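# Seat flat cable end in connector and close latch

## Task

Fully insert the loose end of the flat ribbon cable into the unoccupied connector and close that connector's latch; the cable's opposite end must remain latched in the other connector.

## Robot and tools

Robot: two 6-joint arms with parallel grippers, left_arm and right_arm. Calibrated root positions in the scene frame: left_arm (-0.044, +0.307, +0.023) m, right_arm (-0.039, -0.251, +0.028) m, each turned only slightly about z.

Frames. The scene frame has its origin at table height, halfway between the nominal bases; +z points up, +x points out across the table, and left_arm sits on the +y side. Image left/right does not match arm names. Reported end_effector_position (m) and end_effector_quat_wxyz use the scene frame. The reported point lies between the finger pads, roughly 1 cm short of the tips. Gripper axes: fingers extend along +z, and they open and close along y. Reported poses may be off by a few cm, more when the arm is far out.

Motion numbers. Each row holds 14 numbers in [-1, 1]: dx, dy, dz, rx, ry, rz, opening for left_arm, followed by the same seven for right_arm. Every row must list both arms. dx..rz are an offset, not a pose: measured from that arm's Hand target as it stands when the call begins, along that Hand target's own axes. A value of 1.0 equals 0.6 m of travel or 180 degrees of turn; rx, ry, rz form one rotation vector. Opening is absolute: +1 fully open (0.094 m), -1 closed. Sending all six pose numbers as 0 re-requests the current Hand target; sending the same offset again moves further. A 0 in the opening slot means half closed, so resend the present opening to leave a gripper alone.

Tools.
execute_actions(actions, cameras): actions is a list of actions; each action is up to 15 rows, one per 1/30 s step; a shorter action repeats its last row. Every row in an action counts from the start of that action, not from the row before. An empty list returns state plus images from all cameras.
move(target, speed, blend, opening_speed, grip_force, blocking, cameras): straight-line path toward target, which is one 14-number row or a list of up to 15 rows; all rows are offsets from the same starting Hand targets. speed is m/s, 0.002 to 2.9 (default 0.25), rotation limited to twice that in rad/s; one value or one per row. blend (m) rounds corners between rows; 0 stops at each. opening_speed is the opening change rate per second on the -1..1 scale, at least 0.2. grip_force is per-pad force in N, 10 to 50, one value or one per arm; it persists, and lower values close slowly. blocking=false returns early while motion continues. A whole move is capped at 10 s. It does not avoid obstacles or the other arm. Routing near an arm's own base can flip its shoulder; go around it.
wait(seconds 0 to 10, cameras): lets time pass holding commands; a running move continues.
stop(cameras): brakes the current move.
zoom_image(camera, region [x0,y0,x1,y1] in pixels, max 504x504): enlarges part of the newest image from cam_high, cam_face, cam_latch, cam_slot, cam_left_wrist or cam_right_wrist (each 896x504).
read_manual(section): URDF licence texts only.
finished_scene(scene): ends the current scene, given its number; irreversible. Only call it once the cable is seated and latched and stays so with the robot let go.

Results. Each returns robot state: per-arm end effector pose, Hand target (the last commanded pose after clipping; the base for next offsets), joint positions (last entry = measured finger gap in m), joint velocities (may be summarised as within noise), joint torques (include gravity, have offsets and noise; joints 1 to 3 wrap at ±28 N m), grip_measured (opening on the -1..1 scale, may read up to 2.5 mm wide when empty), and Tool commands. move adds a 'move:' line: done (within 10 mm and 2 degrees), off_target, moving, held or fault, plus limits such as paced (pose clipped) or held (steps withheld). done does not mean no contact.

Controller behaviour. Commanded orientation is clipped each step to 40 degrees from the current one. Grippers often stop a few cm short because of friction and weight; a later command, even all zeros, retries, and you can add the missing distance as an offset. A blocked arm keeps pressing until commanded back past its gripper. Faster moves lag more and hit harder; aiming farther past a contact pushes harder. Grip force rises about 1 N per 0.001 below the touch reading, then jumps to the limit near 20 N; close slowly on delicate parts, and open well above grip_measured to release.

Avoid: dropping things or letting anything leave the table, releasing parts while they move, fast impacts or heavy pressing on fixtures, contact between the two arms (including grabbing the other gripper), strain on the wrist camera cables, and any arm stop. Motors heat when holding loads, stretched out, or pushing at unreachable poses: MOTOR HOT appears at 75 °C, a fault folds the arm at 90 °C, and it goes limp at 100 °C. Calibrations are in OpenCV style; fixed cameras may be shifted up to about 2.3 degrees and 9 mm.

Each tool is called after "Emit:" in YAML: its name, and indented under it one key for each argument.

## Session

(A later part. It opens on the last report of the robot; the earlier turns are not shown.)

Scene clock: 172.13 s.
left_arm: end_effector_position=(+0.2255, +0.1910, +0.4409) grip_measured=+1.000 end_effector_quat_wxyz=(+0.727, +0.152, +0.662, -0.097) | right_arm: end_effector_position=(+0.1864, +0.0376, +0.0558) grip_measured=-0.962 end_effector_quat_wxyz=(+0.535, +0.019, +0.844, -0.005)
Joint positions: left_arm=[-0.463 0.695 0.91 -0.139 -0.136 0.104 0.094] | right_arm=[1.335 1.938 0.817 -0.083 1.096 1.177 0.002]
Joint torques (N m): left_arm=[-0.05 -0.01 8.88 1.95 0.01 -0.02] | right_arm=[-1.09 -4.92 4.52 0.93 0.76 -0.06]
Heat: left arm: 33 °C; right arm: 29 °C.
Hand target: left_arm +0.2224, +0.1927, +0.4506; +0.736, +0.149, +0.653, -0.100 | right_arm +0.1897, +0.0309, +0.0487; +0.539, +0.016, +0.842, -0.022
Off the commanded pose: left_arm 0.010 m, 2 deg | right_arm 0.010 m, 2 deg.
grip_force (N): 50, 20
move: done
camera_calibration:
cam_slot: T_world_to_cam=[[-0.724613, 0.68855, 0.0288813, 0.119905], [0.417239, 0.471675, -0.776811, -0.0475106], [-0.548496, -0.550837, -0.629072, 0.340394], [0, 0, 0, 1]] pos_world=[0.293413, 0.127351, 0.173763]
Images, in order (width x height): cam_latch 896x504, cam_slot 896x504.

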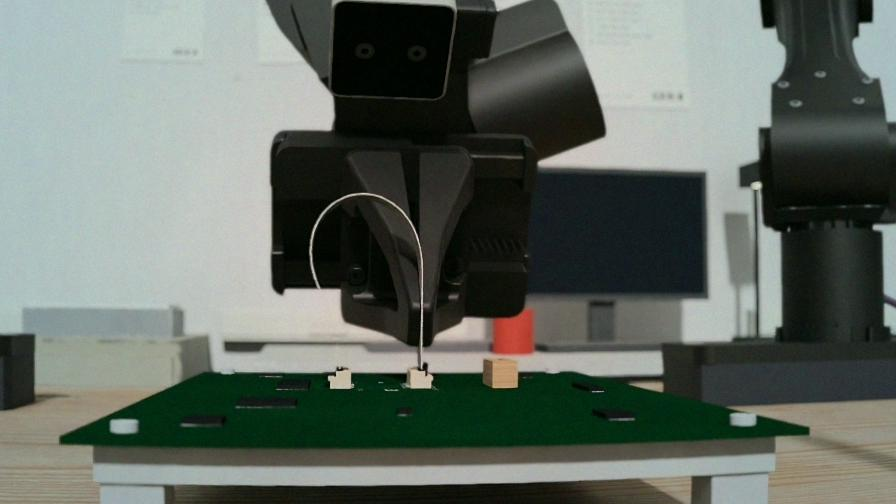

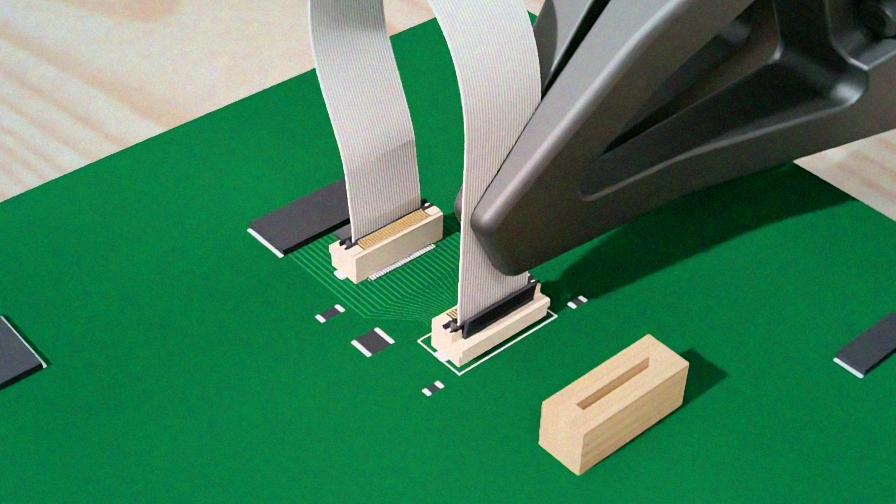

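Emit:
move:
  target: [0,0,0,0,0,0,1,0.0033,0.0001,0.0018,0.0004,0.0002,-0.0013,-1]
  speed: 0.01
  cameras: ["cam_latch","cam_slot","cam_face"]

Emit:
zoom_image:
  camera: "cam_latch"
  region: [390, 335, 450, 395]

Emit:
zoom_image:
  camera: "cam_slot"
  region: [425, 265, 515, 345]

Scene clock: 174.13 s.
left_arm: end_effector_position=(+0.2255, +0.1910, +0.4409) grip_measured=+1.000 end_effector_quat_wxyz=(+0.727, +0.152, +0.662, -0.097) | right_arm: end_effector_position=(+0.1866, +0.0375, +0.0555) grip_measured=-0.962 end_effector_quat_wxyz=(+0.538, +0.018, +0.843, -0.006)
Joint positions: left_arm=[-0.463 0.695 0.91 -0.139 -0.136 0.104 0.094] | right_arm=[1.336 1.943 0.817 -0.08 1.102 1.175 0.002]
Joint torques (N m): left_arm=[0.02 -0.06 8.88 1.97 0.01 -0.03] | right_arm=[-1.18 -4.7 4.51 0.94 0.72 -0.06]
Heat: left arm: 34 °C; right arm: 29 °C.
Hand target: left_arm +0.2224, +0.1927, +0.4506; +0.736, +0.149, +0.653, -0.100 | right_arm +0.1899, +0.0308, +0.0464; +0.539, +0.014, +0.842, -0.023
Off the commanded pose: left_arm 0.010 m, 2 deg | right_arm 0.012 m, 2 deg.
grip_force (N): 50, 20
move: off_target (right_arm)
camera_calibration:
cam_slot: T_world_to_cam=[[-0.724613, 0.68855, 0.0288813, 0.119905], [0.417239, 0.471675, -0.776811, -0.0475106], [-0.548496, -0.550837, -0.629072, 0.340394], [0, 0, 0, 1]] pos_world=[0.293413, 0.127351, 0.173763]
Images, in order (width x height): cam_face 896x504, cam_latch 896x504, cam_slot 896x504.

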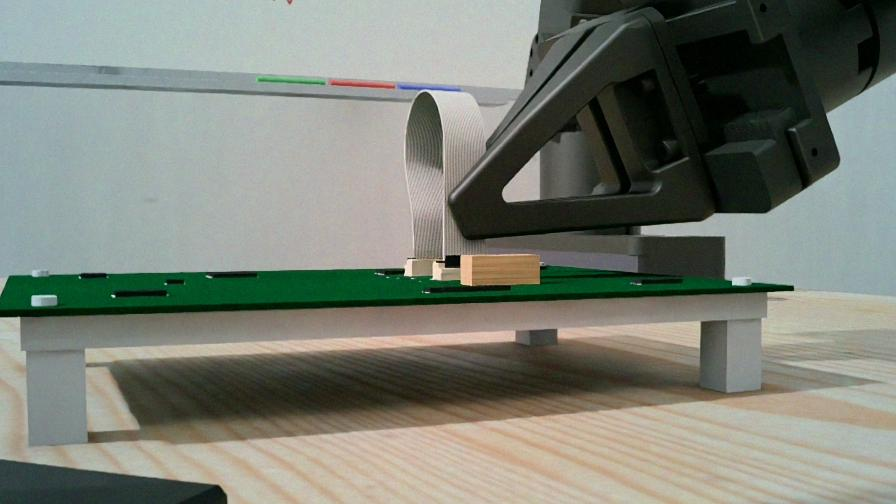

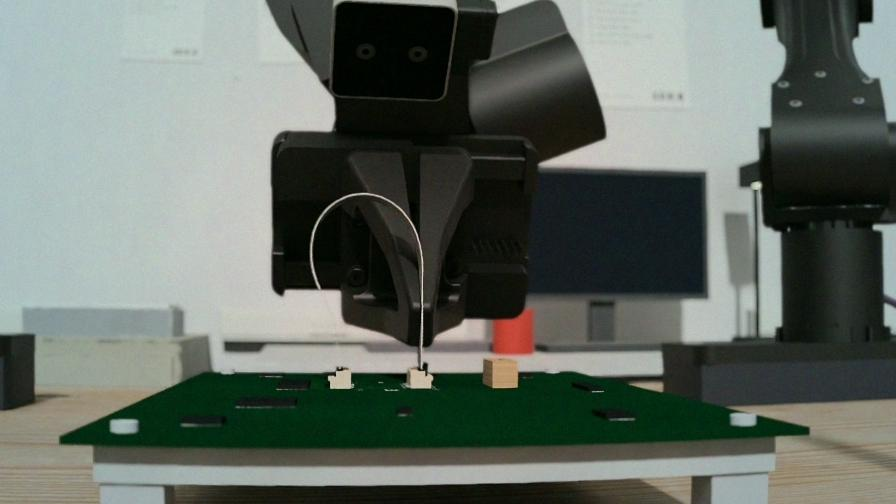

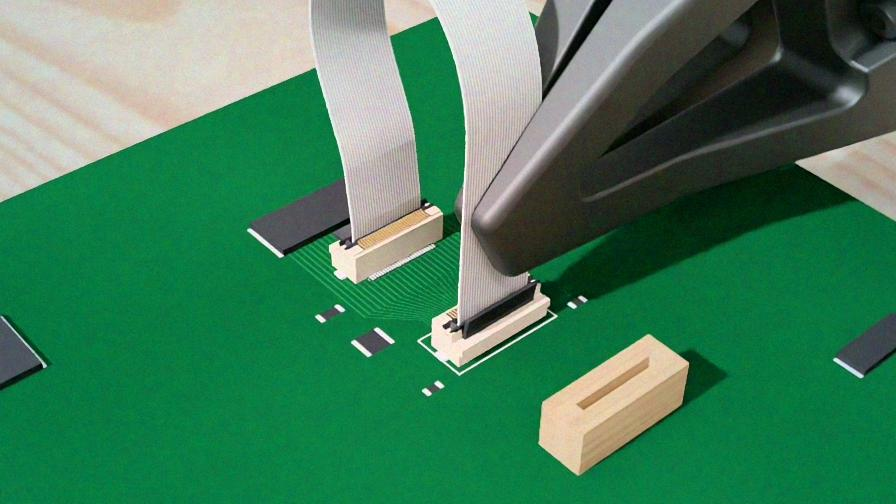

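Scaled by 8.400 from the camera's 896x504 image, which has a finer 1280x720 frame.

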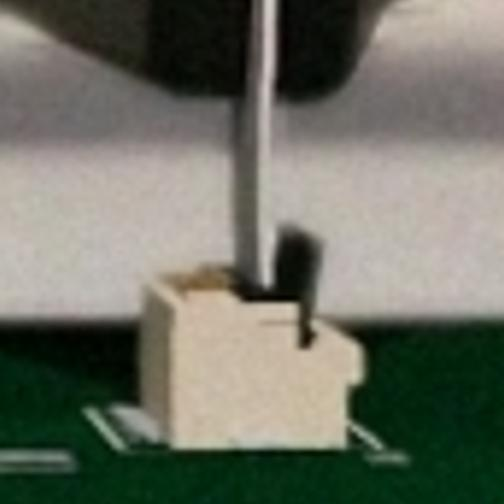

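Scaled by 5.600 from the camera's 896x504 image, which has a finer 1280x720 frame.

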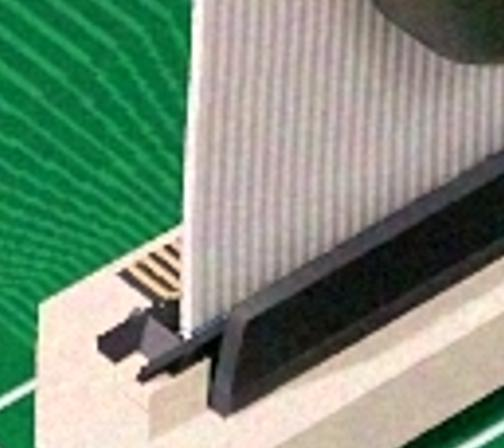

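Emit:
move:
  target: [0,0,0,0,0,0,1,-0.00516,0.00133,-0.00246,-0.0014,-0.0008,0.0031,-1]
  speed: 0.02

Emit:
move:
  target: [0,0,0,0,0,0,1,0,0,0,0,0,0,-0.83]
  opening_speed: 0.2
  cameras: ["cam_latch","cam_slot","cam_face"]

Emit:
zoom_image:
  camera: "cam_latch"
  region: [380, 315, 460, 395]

Emit:
zoom_image:
  camera: "cam_slot"
  region: [425, 225, 560, 345]

Scene clock: 178.83 s.
left_arm: end_effector_position=(+0.2255, +0.1910, +0.4409) grip_measured=+1.000 end_effector_quat_wxyz=(+0.727, +0.152, +0.662, -0.097) | right_arm: end_effector_position=(+0.1867, +0.0375, +0.0556) grip_measured=-0.962 end_effector_quat_wxyz=(+0.538, +0.018, +0.843, -0.006)
Joint positions: left_arm=[-0.463 0.695 0.91 -0.139 -0.136 0.104 0.094] | right_arm=[1.336 1.943 0.817 -0.08 1.102 1.175 0.002]
Joint torques (N m): left_arm=[-0.03 -0.01 8.92 1.95 -0.01 -0.04] | right_arm=[-1.16 -5.35 4.52 0.95 0.72 -0.06]
Heat: left arm: 34 °C; right arm: 29 °C.
Hand target: left_arm +0.2224, +0.1927, +0.4506; +0.736, +0.149, +0.653, -0.100 | right_arm +0.1899, +0.0317, +0.0498; +0.540, +0.017, +0.841, -0.019
Off the commanded pose: left_arm 0.010 m, 2 deg | right_arm 0.009 m, 1 deg.
grip_force (N): 50, 20
move: done

Scene clock: 179.90 s.
left_arm: end_effector_position=(+0.2255, +0.1910, +0.4409) grip_measured=+1.000 end_effector_quat_wxyz=(+0.727, +0.152, +0.662, -0.097) | right_arm: end_effector_position=(+0.1872, +0.0376, +0.0550) grip_measured=-0.833 end_effector_quat_wxyz=(+0.536, +0.020, +0.844, -0.005)
Joint positions: left_arm=[-0.463 0.695 0.91 -0.139 -0.136 0.104 0.094] | right_arm=[1.333 1.943 0.817 -0.076 1.097 1.175 0.008]
Joint torques (N m): left_arm=[-0.03 0.02 8.92 1.96 0 -0.02] | right_arm=[-0.88 -5.41 4.51 0.92 0.76 -0.05]
Heat: left arm: 34 °C; right arm: 29 °C.
Hand target: left_arm +0.2224, +0.1927, +0.4506; +0.736, +0.149, +0.653, -0.100 | right_arm +0.1899, +0.0317, +0.0499; +0.540, +0.017, +0.841, -0.019
Off the commanded pose: left_arm 0.010 m, 2 deg | right_arm 0.008 m, 2 deg.
grip_force (N): 50, 20
move: done
camera_calibration:
cam_slot: T_world_to_cam=[[-0.724613, 0.68855, 0.0288813, 0.119905], [0.417239, 0.471675, -0.776811, -0.0475106], [-0.548496, -0.550837, -0.629072, 0.340394], [0, 0, 0, 1]] pos_world=[0.293413, 0.127351, 0.173763]
Images, in order (width x height): cam_face 896x504, cam_latch 896x504, cam_slot 896x504.

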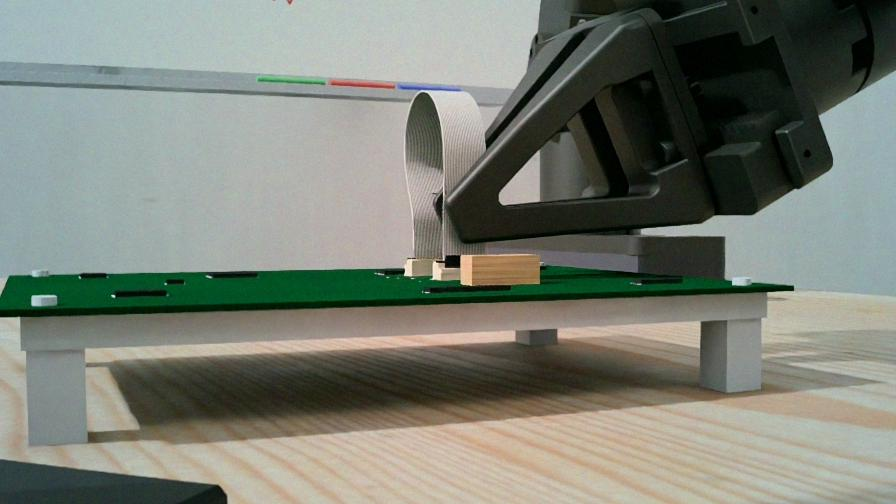

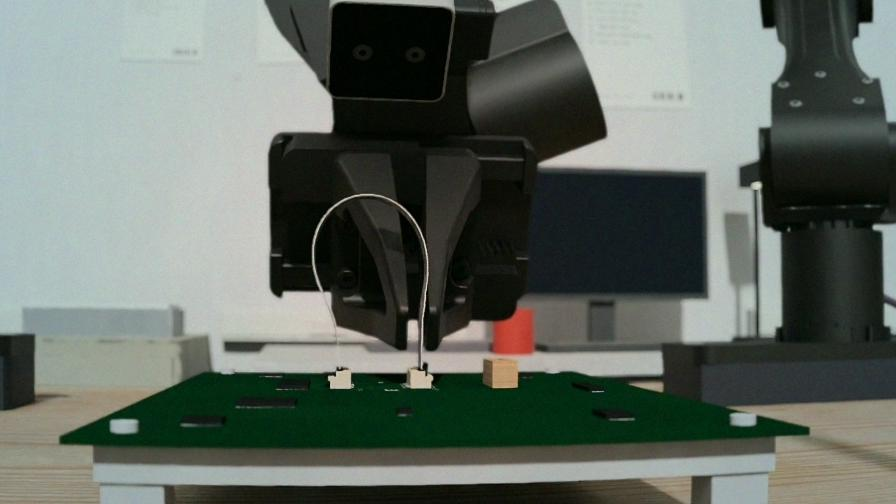

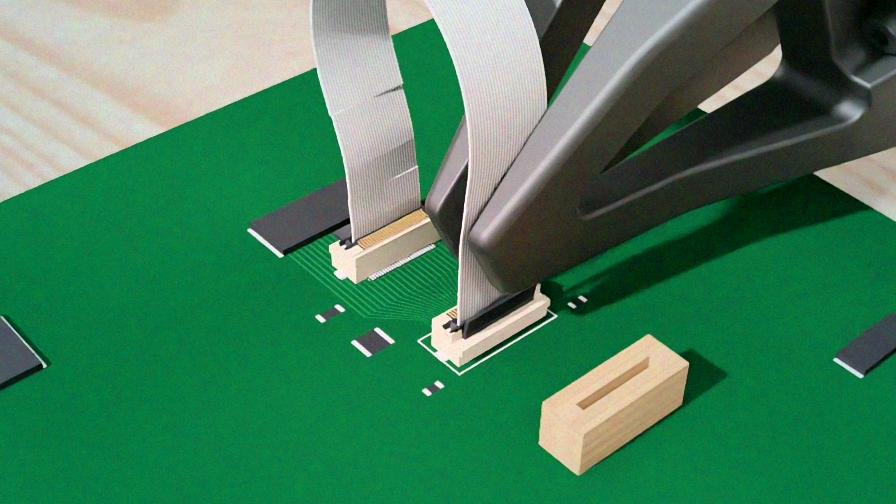

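Scaled by 6.300 from the camera's 896x504 image, which has a finer 1280x720 frame.

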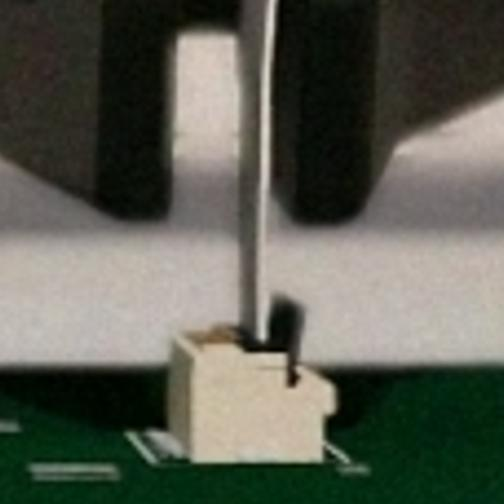

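Scaled by 3.733 from the camera's 896x504 image, which has a finer 1280x720 frame.

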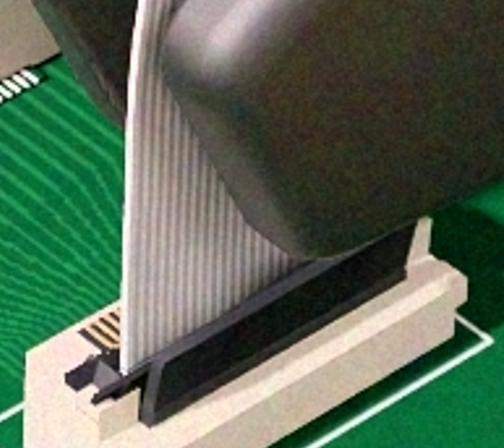

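Emit:
move:
  target: [0,0,0,0,0,0,1,0.0054,-0.00145,0.00255,0.00147,0.00082,-0.00325,-0.83]
  speed: 0.01
  cameras: ["cam_latch","cam_slot"]

Emit:
zoom_image:
  camera: "cam_latch"
  region: [380, 315, 460, 395]

Emit:
zoom_image:
  camera: "cam_slot"
  region: [425, 225, 560, 345]

Scene clock: 183.17 s.
left_arm: end_effector_position=(+0.2255, +0.1910, +0.4409) grip_measured=+1.000 end_effector_quat_wxyz=(+0.727, +0.152, +0.662, -0.097) | right_arm: end_effector_position=(+0.1869, +0.0368, +0.0512) grip_measured=-0.833 end_effector_quat_wxyz=(+0.535, +0.017, +0.845, -0.009)
Joint positions: left_arm=[-0.463 0.695 0.91 -0.139 -0.136 0.104 0.094] | right_arm=[1.333 1.955 0.817 -0.075 1.097 1.174 0.008]
Joint torques (N m): left_arm=[0.05 0.02 8.9 1.95 0 -0.03] | right_arm=[-0.94 -5.48 4.46 0.92 0.76 -0.05]
Heat: left arm: 34 °C; right arm: 29 °C.
Hand target: left_arm +0.2224, +0.1927, +0.4506; +0.736, +0.149, +0.653, -0.100 | right_arm +0.1899, +0.0308, +0.0463; +0.539, +0.014, +0.842, -0.023
Off the commanded pose: left_arm 0.010 m, 2 deg | right_arm 0.008 m, 2 deg.
grip_force (N): 50, 20
move: done
camera_calibration:
cam_slot: T_world_to_cam=[[-0.724613, 0.68855, 0.0288813, 0.119905], [0.417239, 0.471675, -0.776811, -0.0475106], [-0.548496, -0.550837, -0.629072, 0.340394], [0, 0, 0, 1]] pos_world=[0.293413, 0.127351, 0.173763]
Images, in order (width x height): cam_latch 896x504, cam_slot 896x504.

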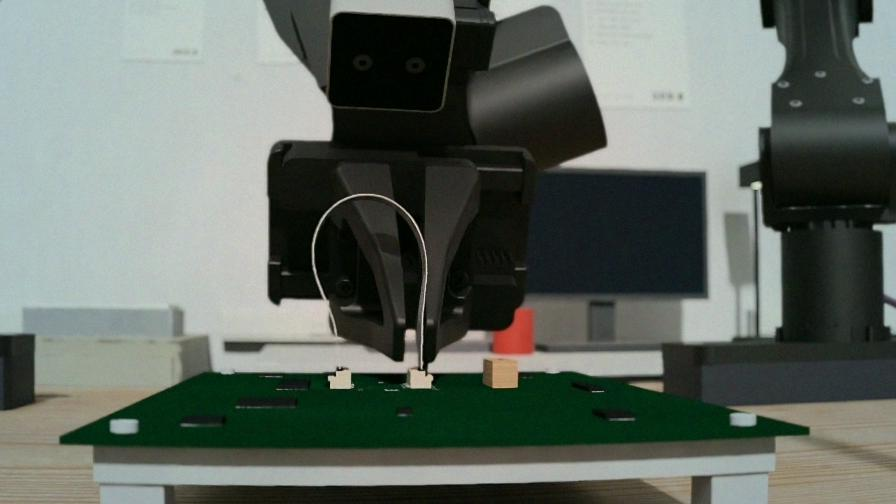

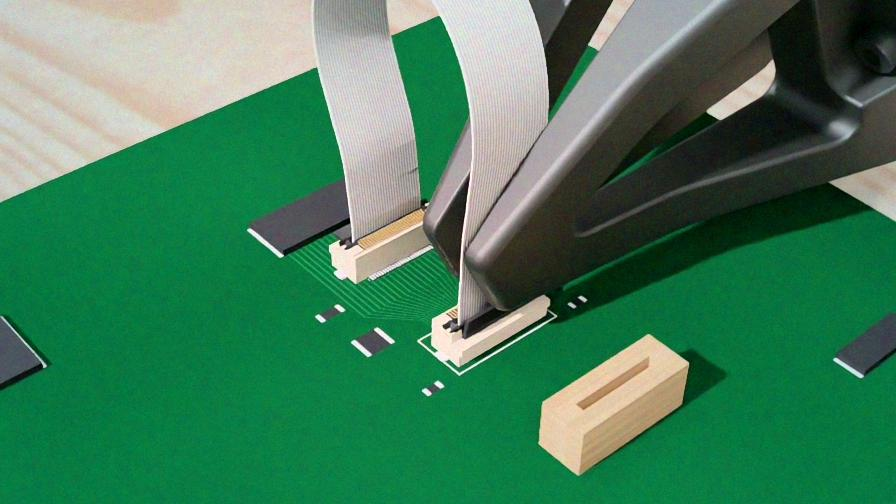

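Scaled by 6.300 from the camera's 896x504 image, which has a finer 1280x720 frame.

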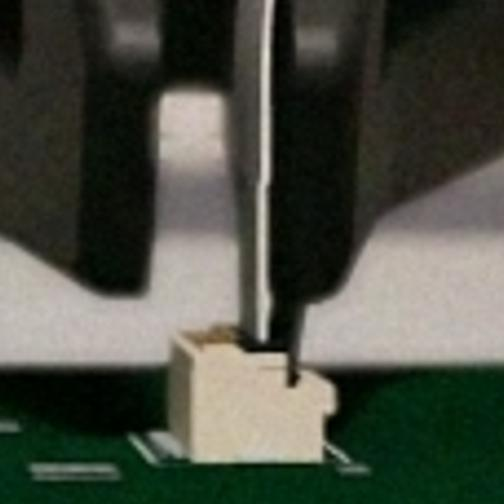

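Scaled by 3.733 from the camera's 896x504 image, which has a finer 1280x720 frame.

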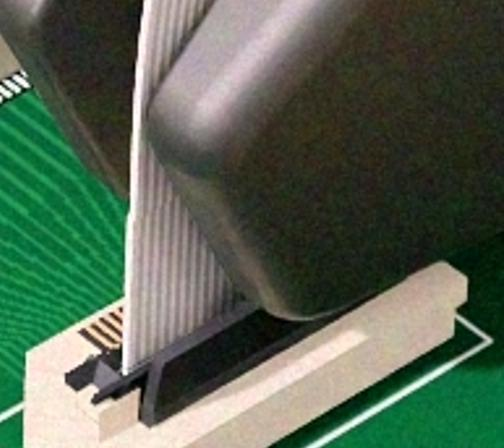

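Emit:
move:
  target: [0,0,0,0,0,0,1,0.0056,-0.0015,0.00265,0.00153,0.00085,-0.0034,-0.725]
  speed: 0.008
  opening_speed: 0.2
  cameras: ["cam_latch","cam_slot"]

Emit:
zoom_image:
  camera: "cam_latch"
  region: [380, 315, 460, 395]

Emit:
zoom_image:
  camera: "cam_slot"
  region: [425, 225, 560, 345]

Scene clock: 185.37 s.
left_arm: end_effector_position=(+0.2255, +0.1910, +0.4409) grip_measured=+1.000 end_effector_quat_wxyz=(+0.727, +0.152, +0.662, -0.097) | right_arm: end_effector_position=(+0.1866, +0.0357, +0.0471) grip_measured=-0.728 end_effector_quat_wxyz=(+0.533, +0.013, +0.846, -0.015)
Joint positions: left_arm=[-0.463 0.695 0.91 -0.139 -0.136 0.104 0.094] | right_arm=[1.333 1.967 0.817 -0.075 1.095 1.173 0.013]
Joint torques (N m): left_arm=[0.02 0.02 8.9 1.95 0 -0.02] | right_arm=[-1.01 -5.52 4.45 0.89 0.77 -0.07]
Heat: left arm: 34 °C; right arm: 29 °C.
Hand target: left_arm +0.2224, +0.1927, +0.4506; +0.736, +0.149, +0.653, -0.100 | right_arm +0.1899, +0.0298, +0.0426; +0.538, +0.011, +0.843, -0.028
Off the commanded pose: left_arm 0.010 m, 2 deg | right_arm 0.008 m, 2 deg.
grip_force (N): 50, 20
move: done
camera_calibration:
cam_slot: T_world_to_cam=[[-0.724613, 0.68855, 0.0288813, 0.119905], [0.417239, 0.471675, -0.776811, -0.0475106], [-0.548496, -0.550837, -0.629072, 0.340394], [0, 0, 0, 1]] pos_world=[0.293413, 0.127351, 0.173763]
Images, in order (width x height): cam_latch 896x504, cam_slot 896x504.

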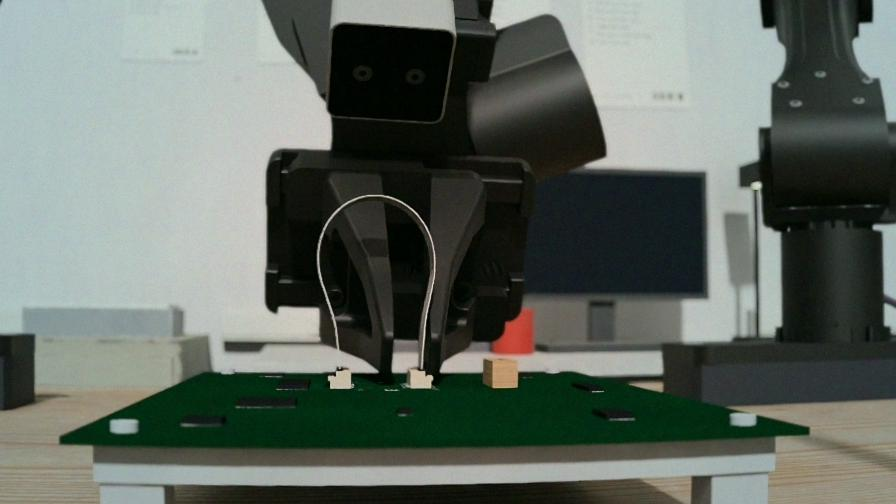

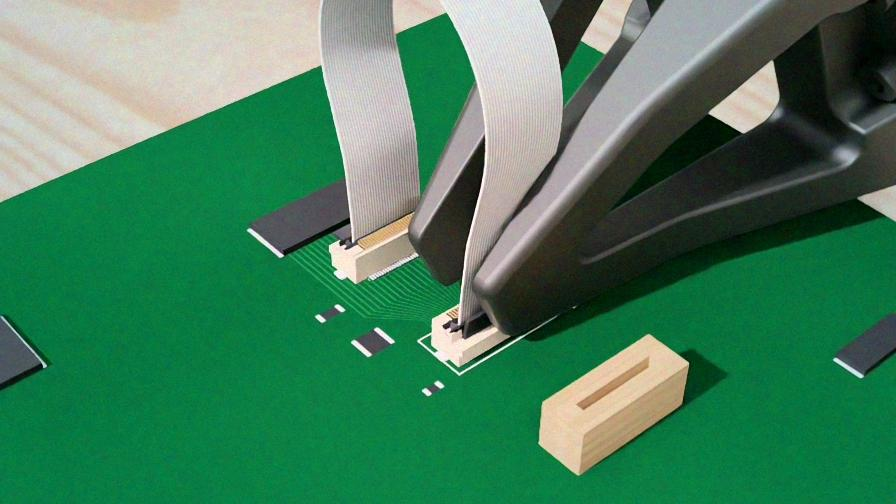

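Scaled by 6.300 from the camera's 896x504 image, which has a finer 1280x720 frame.

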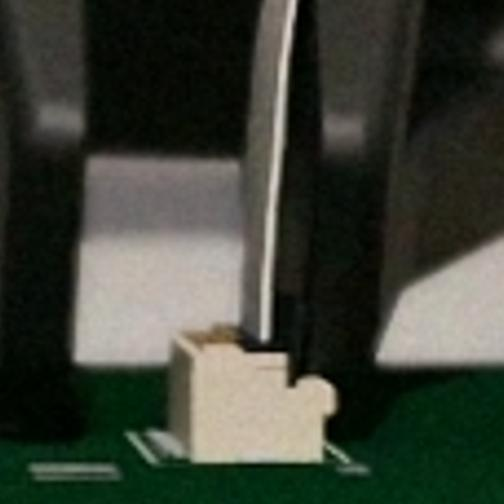

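Scaled by 3.733 from the camera's 896x504 image, which has a finer 1280x720 frame.

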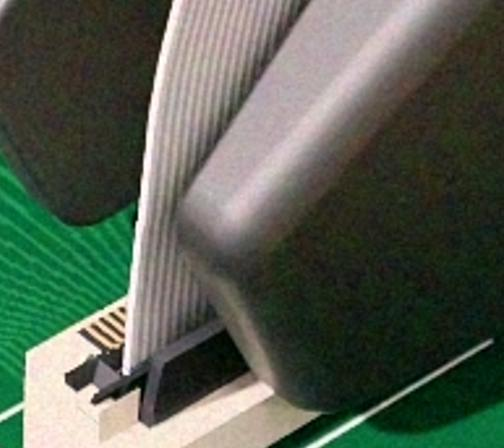

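Emit:
move:
  target: [0,0,0,0,0,0,1,-0.03673,0.00895,-0.01761,-0.01,-0.0055,0.022,-0.725]
  speed: 0.03
  cameras: ["cam_latch","cam_slot"]

Emit:
zoom_image:
  camera: "cam_latch"
  region: [380, 315, 460, 395]

Emit:
zoom_image:
  camera: "cam_slot"
  region: [425, 225, 560, 345]

Scene clock: 191.53 s.
left_arm: end_effector_position=(+0.2255, +0.1910, +0.4409) grip_measured=+1.000 end_effector_quat_wxyz=(+0.727, +0.152, +0.662, -0.097) | right_arm: end_effector_position=(+0.1872, +0.0382, +0.0554) grip_measured=-0.728 end_effector_quat_wxyz=(+0.536, +0.020, +0.844, -0.004)
Joint positions: left_arm=[-0.463 0.695 0.91 -0.139 -0.136 0.104 0.094] | right_arm=[1.333 1.941 0.817 -0.075 1.095 1.173 0.013]
Joint torques (N m): left_arm=[0.02 0.02 8.9 1.96 0.01 -0.03] | right_arm=[-0.53 -9.24 4.41 0.91 0.83 0.01]
Heat: left arm: 34 °C; right arm: 29 °C.
Hand target: left_arm +0.2224, +0.1927, +0.4506; +0.736, +0.149, +0.653, -0.100 | right_arm +0.1899, +0.0360, +0.0668; +0.546, +0.032, +0.837, +0.003
Off the commanded pose: left_arm 0.010 m, 2 deg | right_arm 0.012 m, 2 deg.
grip_force (N): 50, 20
move: off_target (right_arm)
camera_calibration:
cam_slot: T_world_to_cam=[[-0.724613, 0.68855, 0.0288813, 0.119905], [0.417239, 0.471675, -0.776811, -0.0475106], [-0.548496, -0.550837, -0.629072, 0.340394], [0, 0, 0, 1]] pos_world=[0.293413, 0.127351, 0.173763]
Images, in order (width x height): cam_latch 896x504, cam_slot 896x504.

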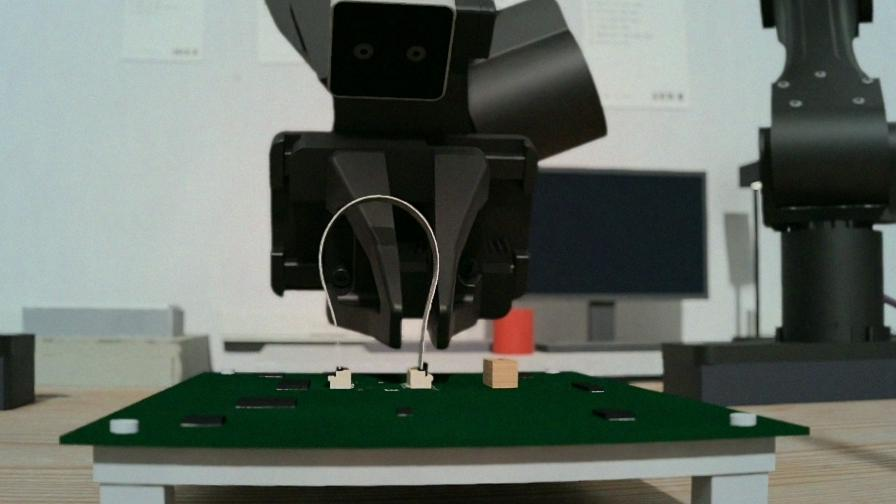

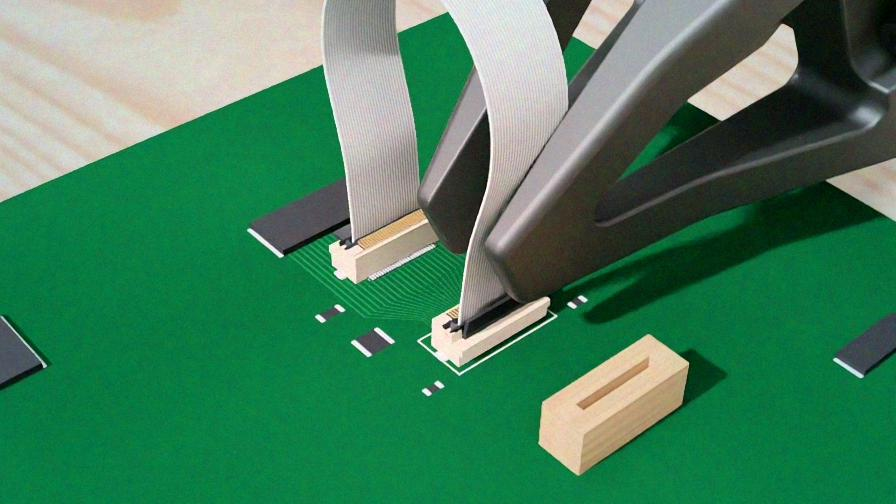

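Scaled by 6.300 from the camera's 896x504 image, which has a finer 1280x720 frame.

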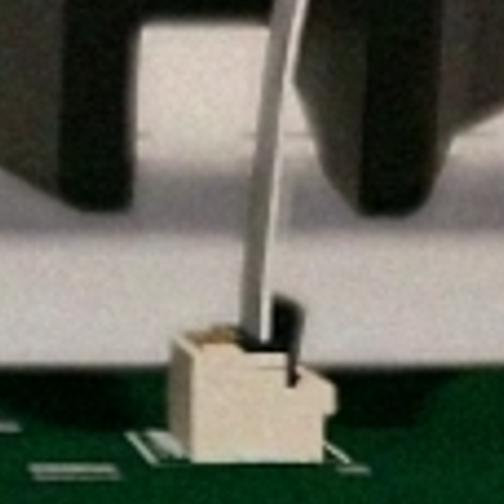

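Scaled by 3.733 from the camera's 896x504 image, which has a finer 1280x720 frame.

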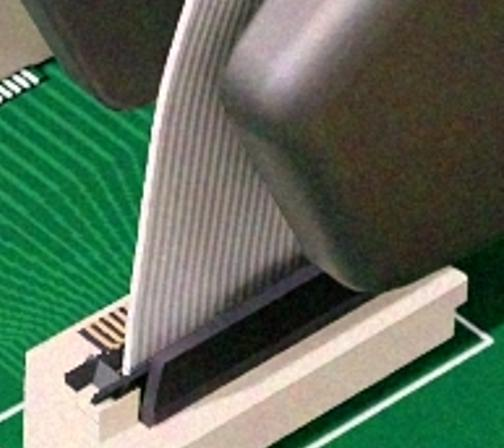

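Emit:
move:
  target: [0,0,0,0,0,0,1,0.02398,-0.00876,0.01073,0.00665,0.0037,-0.01464,-0.83]
  speed: 0.02
  opening_speed: 0.2
  cameras: ["cam_latch","cam_slot"]

Emit:
zoom_image:
  camera: "cam_latch"
  region: [380, 315, 460, 395]

Scene clock: 196.03 s.
left_arm: end_effector_position=(+0.2255, +0.1910, +0.4409) grip_measured=+1.000 end_effector_quat_wxyz=(+0.727, +0.152, +0.662, -0.097) | right_arm: end_effector_position=(+0.1872, +0.0382, +0.0554) grip_measured=-0.827 end_effector_quat_wxyz=(+0.536, +0.020, +0.844, -0.004)
Joint positions: left_arm=[-0.463 0.695 0.91 -0.139 -0.136 0.104 0.094] | right_arm=[1.333 1.941 0.817 -0.075 1.095 1.173 0.008]
Joint torques (N m): left_arm=[0.01 0.01 8.87 1.94 0.01 -0.02] | right_arm=[-0.8 -5.61 4.33 0.91 0.78 -0.03]
Heat: left arm: 34 °C; right arm: 29 °C.
Hand target: left_arm +0.2224, +0.1927, +0.4506; +0.736, +0.149, +0.653, -0.100 | right_arm +0.1897, +0.0314, +0.0508; +0.540, +0.018, +0.841, -0.018
Off the commanded pose: left_arm 0.010 m, 2 deg | right_arm 0.009 m, 2 deg.
grip_force (N): 50, 20
move: done
camera_calibration:
cam_slot: T_world_to_cam=[[-0.724613, 0.68855, 0.0288813, 0.119905], [0.417239, 0.471675, -0.776811, -0.0475106], [-0.548496, -0.550837, -0.629072, 0.340394], [0, 0, 0, 1]] pos_world=[0.293413, 0.127351, 0.173763]
Images, in order (width x height): cam_latch 896x504, cam_slot 896x504.

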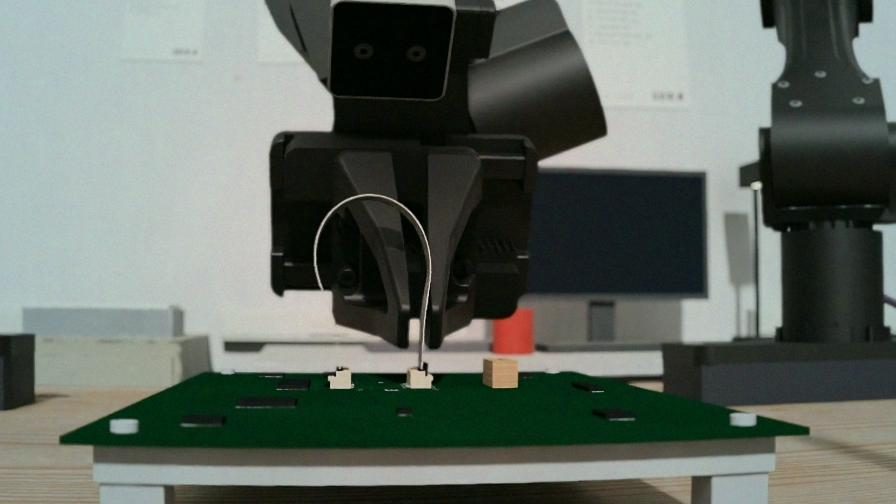

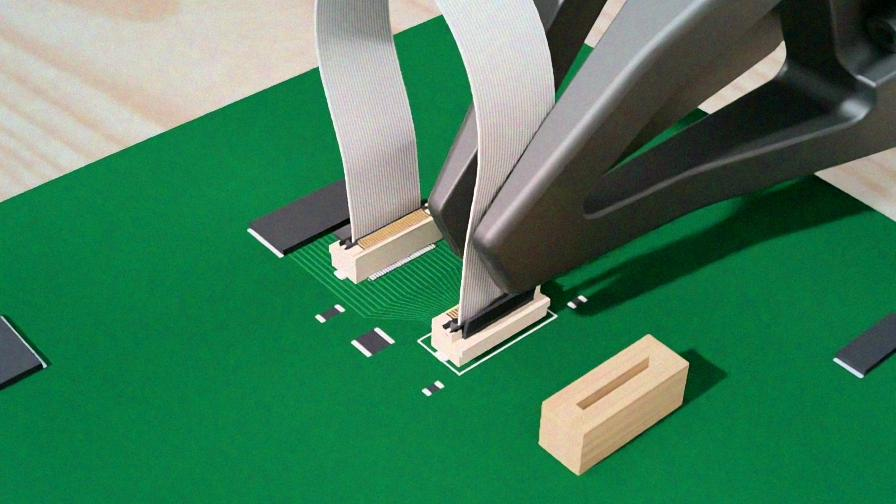

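Scaled by 6.300 from the camera's 896x504 image, which has a finer 1280x720 frame.

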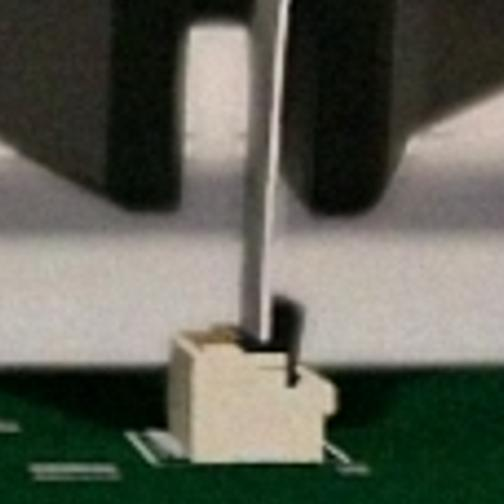

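Emit:
move:
  target: [0,0,0,0,0,0,1,0.004,-0.0027,0.0014,0.00115,0.0006,-0.0025,-0.83]
  speed: 0.01
  cameras: ["cam_latch"]

Emit:
zoom_image:
  camera: "cam_latch"
  region: [380, 315, 460, 395]

Scene clock: 197.97 s.
left_arm: end_effector_position=(+0.2255, +0.1910, +0.4409) grip_measured=+1.000 end_effector_quat_wxyz=(+0.727, +0.152, +0.662, -0.097) | right_arm: end_effector_position=(+0.1872, +0.0382, +0.0554) grip_measured=-0.827 end_effector_quat_wxyz=(+0.536, +0.020, +0.844, -0.004)
Joint positions: left_arm=[-0.463 0.695 0.91 -0.139 -0.136 0.104 0.094] | right_arm=[1.333 1.941 0.817 -0.075 1.095 1.173 0.008]
Joint torques (N m): left_arm=[-0.01 -0.01 8.91 1.95 0.01 -0.02] | right_arm=[-0.87 -5.24 4.04 0.92 0.78 -0.03]
Heat: left arm: 34 °C; right arm: 29 °C.
Hand target: left_arm +0.2224, +0.1927, +0.4506; +0.736, +0.149, +0.653, -0.100 | right_arm +0.1894, +0.0298, +0.0483; +0.540, +0.016, +0.842, -0.021
Off the commanded pose: left_arm 0.010 m, 2 deg | right_arm 0.011 m, 2 deg.
grip_force (N): 50, 20
move: off_target (right_arm)
Images, in order (width x height): cam_latch 896x504.

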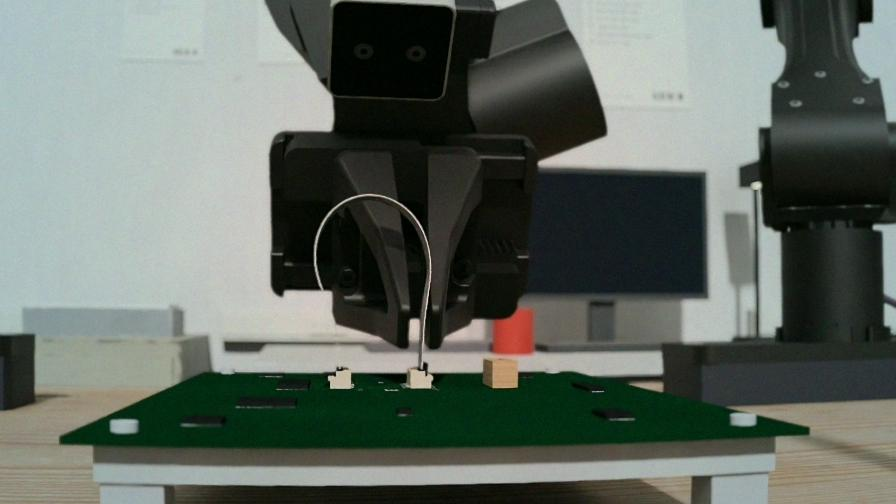

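Scaled by 6.300 from the camera's 896x504 image, which has a finer 1280x720 frame.

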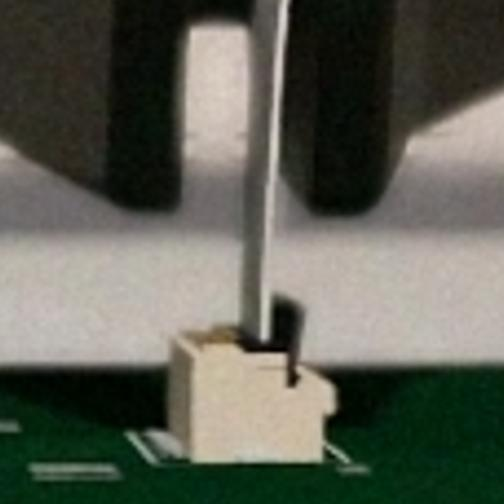

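Emit:
move:
  target: [0,0,0,0,0,0,1,0.004,-0.0023,0.0016,0.00115,0.0006,-0.0025,-0.83]
  speed: 0.01
  cameras: ["cam_latch"]

Emit:
zoom_image:
  camera: "cam_latch"
  region: [380, 315, 460, 395]

Scene clock: 199.40 s.
left_arm: end_effector_position=(+0.2255, +0.1910, +0.4409) grip_measured=+1.000 end_effector_quat_wxyz=(+0.727, +0.152, +0.662, -0.097) | right_arm: end_effector_position=(+0.1867, +0.0359, +0.0515) grip_measured=-0.827 end_effector_quat_wxyz=(+0.535, +0.016, +0.845, -0.009)
Joint positions: left_arm=[-0.463 0.695 0.91 -0.139 -0.136 0.104 0.094] | right_arm=[1.333 1.95 0.813 -0.074 1.095 1.173 0.008]
Joint torques (N m): left_arm=[0.02 0.09 8.91 1.96 -0.01 -0.02] | right_arm=[-0.94 -5.41 4.19 0.89 0.78 -0.04]
Heat: left arm: 34 °C; right arm: 29 °C.
Hand target: left_arm +0.2224, +0.1927, +0.4506; +0.736, +0.149, +0.653, -0.100 | right_arm +0.1892, +0.0284, +0.0458; +0.539, +0.013, +0.842, -0.025
Off the commanded pose: left_arm 0.010 m, 2 deg | right_arm 0.010 m, 2 deg.
grip_force (N): 50, 20
move: done
Images, in order (width x height): cam_latch 896x504.

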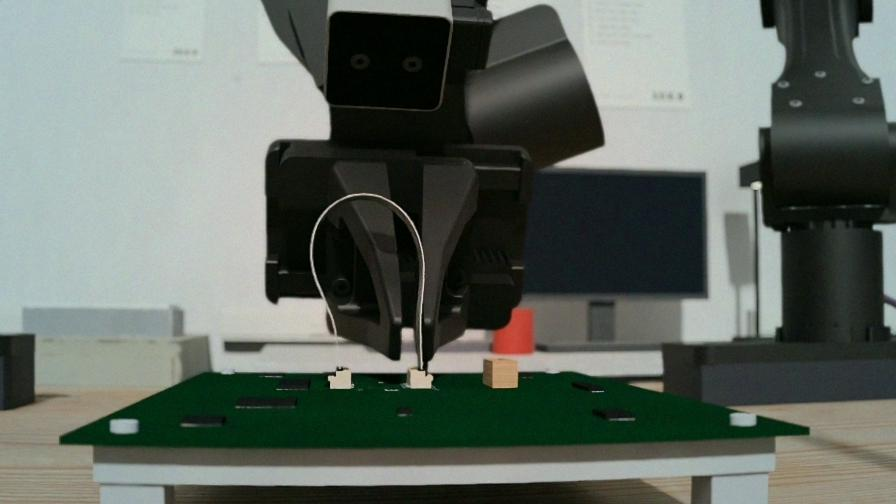

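Scaled by 6.300 from the camera's 896x504 image, which has a finer 1280x720 frame.

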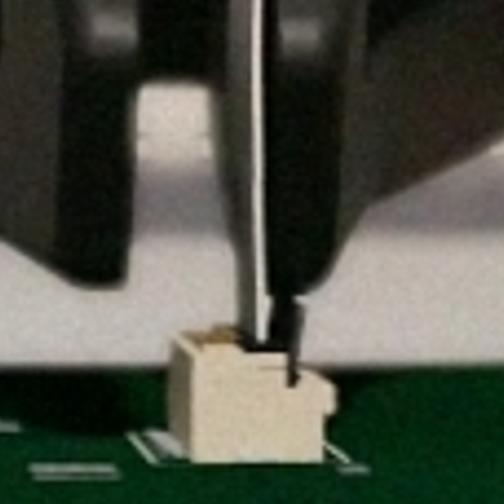

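Emit:
move:
  target: [0,0,0,0,0,0,1,0.0047,-0.0013,0.0022,0.0013,0.0007,-0.0028,-0.83]
  speed: 0.01
  cameras: ["cam_latch","cam_slot"]

Emit:
zoom_image:
  camera: "cam_latch"
  region: [380, 315, 460, 395]

Emit:
zoom_image:
  camera: "cam_slot"
  region: [425, 225, 560, 345]

Scene clock: 201.10 s.
left_arm: end_effector_position=(+0.2255, +0.1910, +0.4409) grip_measured=+1.000 end_effector_quat_wxyz=(+0.727, +0.152, +0.662, -0.097) | right_arm: end_effector_position=(+0.1873, +0.0356, +0.0512) grip_measured=-0.827 end_effector_quat_wxyz=(+0.538, +0.017, +0.843, -0.011)
Joint positions: left_arm=[-0.463 0.695 0.91 -0.139 -0.136 0.104 0.094] | right_arm=[1.333 1.956 0.813 -0.068 1.104 1.173 0.008]
Joint torques (N m): left_arm=[0.02 -0.01 8.87 1.96 0.01 -0.01] | right_arm=[-1.02 -5.18 4.12 0.86 0.69 -0.05]
Heat: left arm: 34 °C; right arm: 29 °C.
Hand target: left_arm +0.2224, +0.1927, +0.4506; +0.736, +0.149, +0.653, -0.100 | right_arm +0.1892, +0.0276, +0.0428; +0.538, +0.011, +0.843, -0.029
Off the commanded pose: left_arm 0.010 m, 2 deg | right_arm 0.012 m, 2 deg.
grip_force (N): 50, 20
move: off_target (right_arm)
camera_calibration:
cam_slot: T_world_to_cam=[[-0.724613, 0.68855, 0.0288813, 0.119905], [0.417239, 0.471675, -0.776811, -0.0475106], [-0.548496, -0.550837, -0.629072, 0.340394], [0, 0, 0, 1]] pos_world=[0.293413, 0.127351, 0.173763]
Images, in order (width x height): cam_latch 896x504, cam_slot 896x504.

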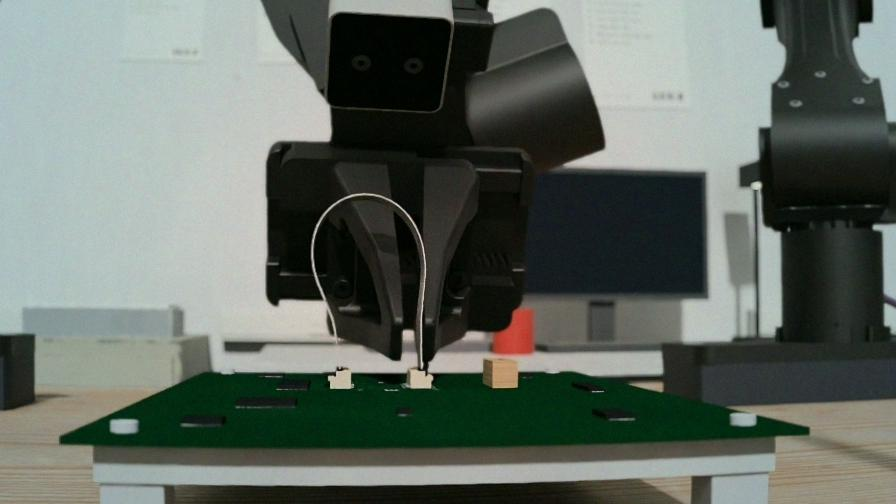

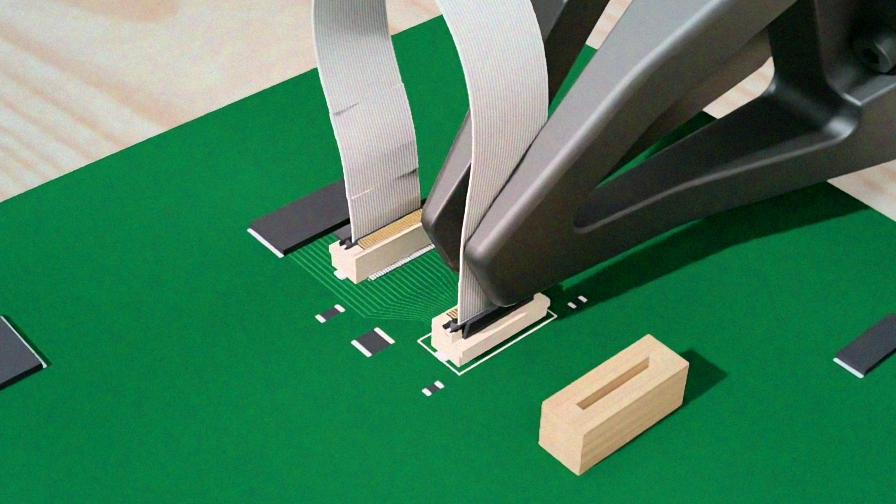

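Scaled by 6.300 from the camera's 896x504 image, which has a finer 1280x720 frame.

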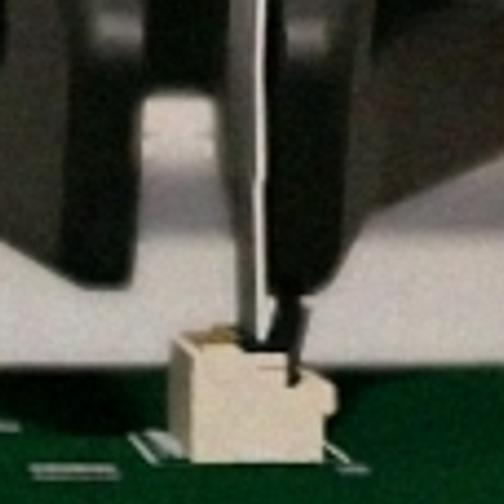

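Scaled by 3.733 from the camera's 896x504 image, which has a finer 1280x720 frame.

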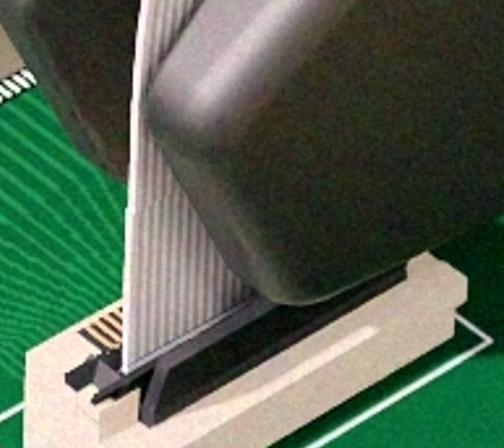

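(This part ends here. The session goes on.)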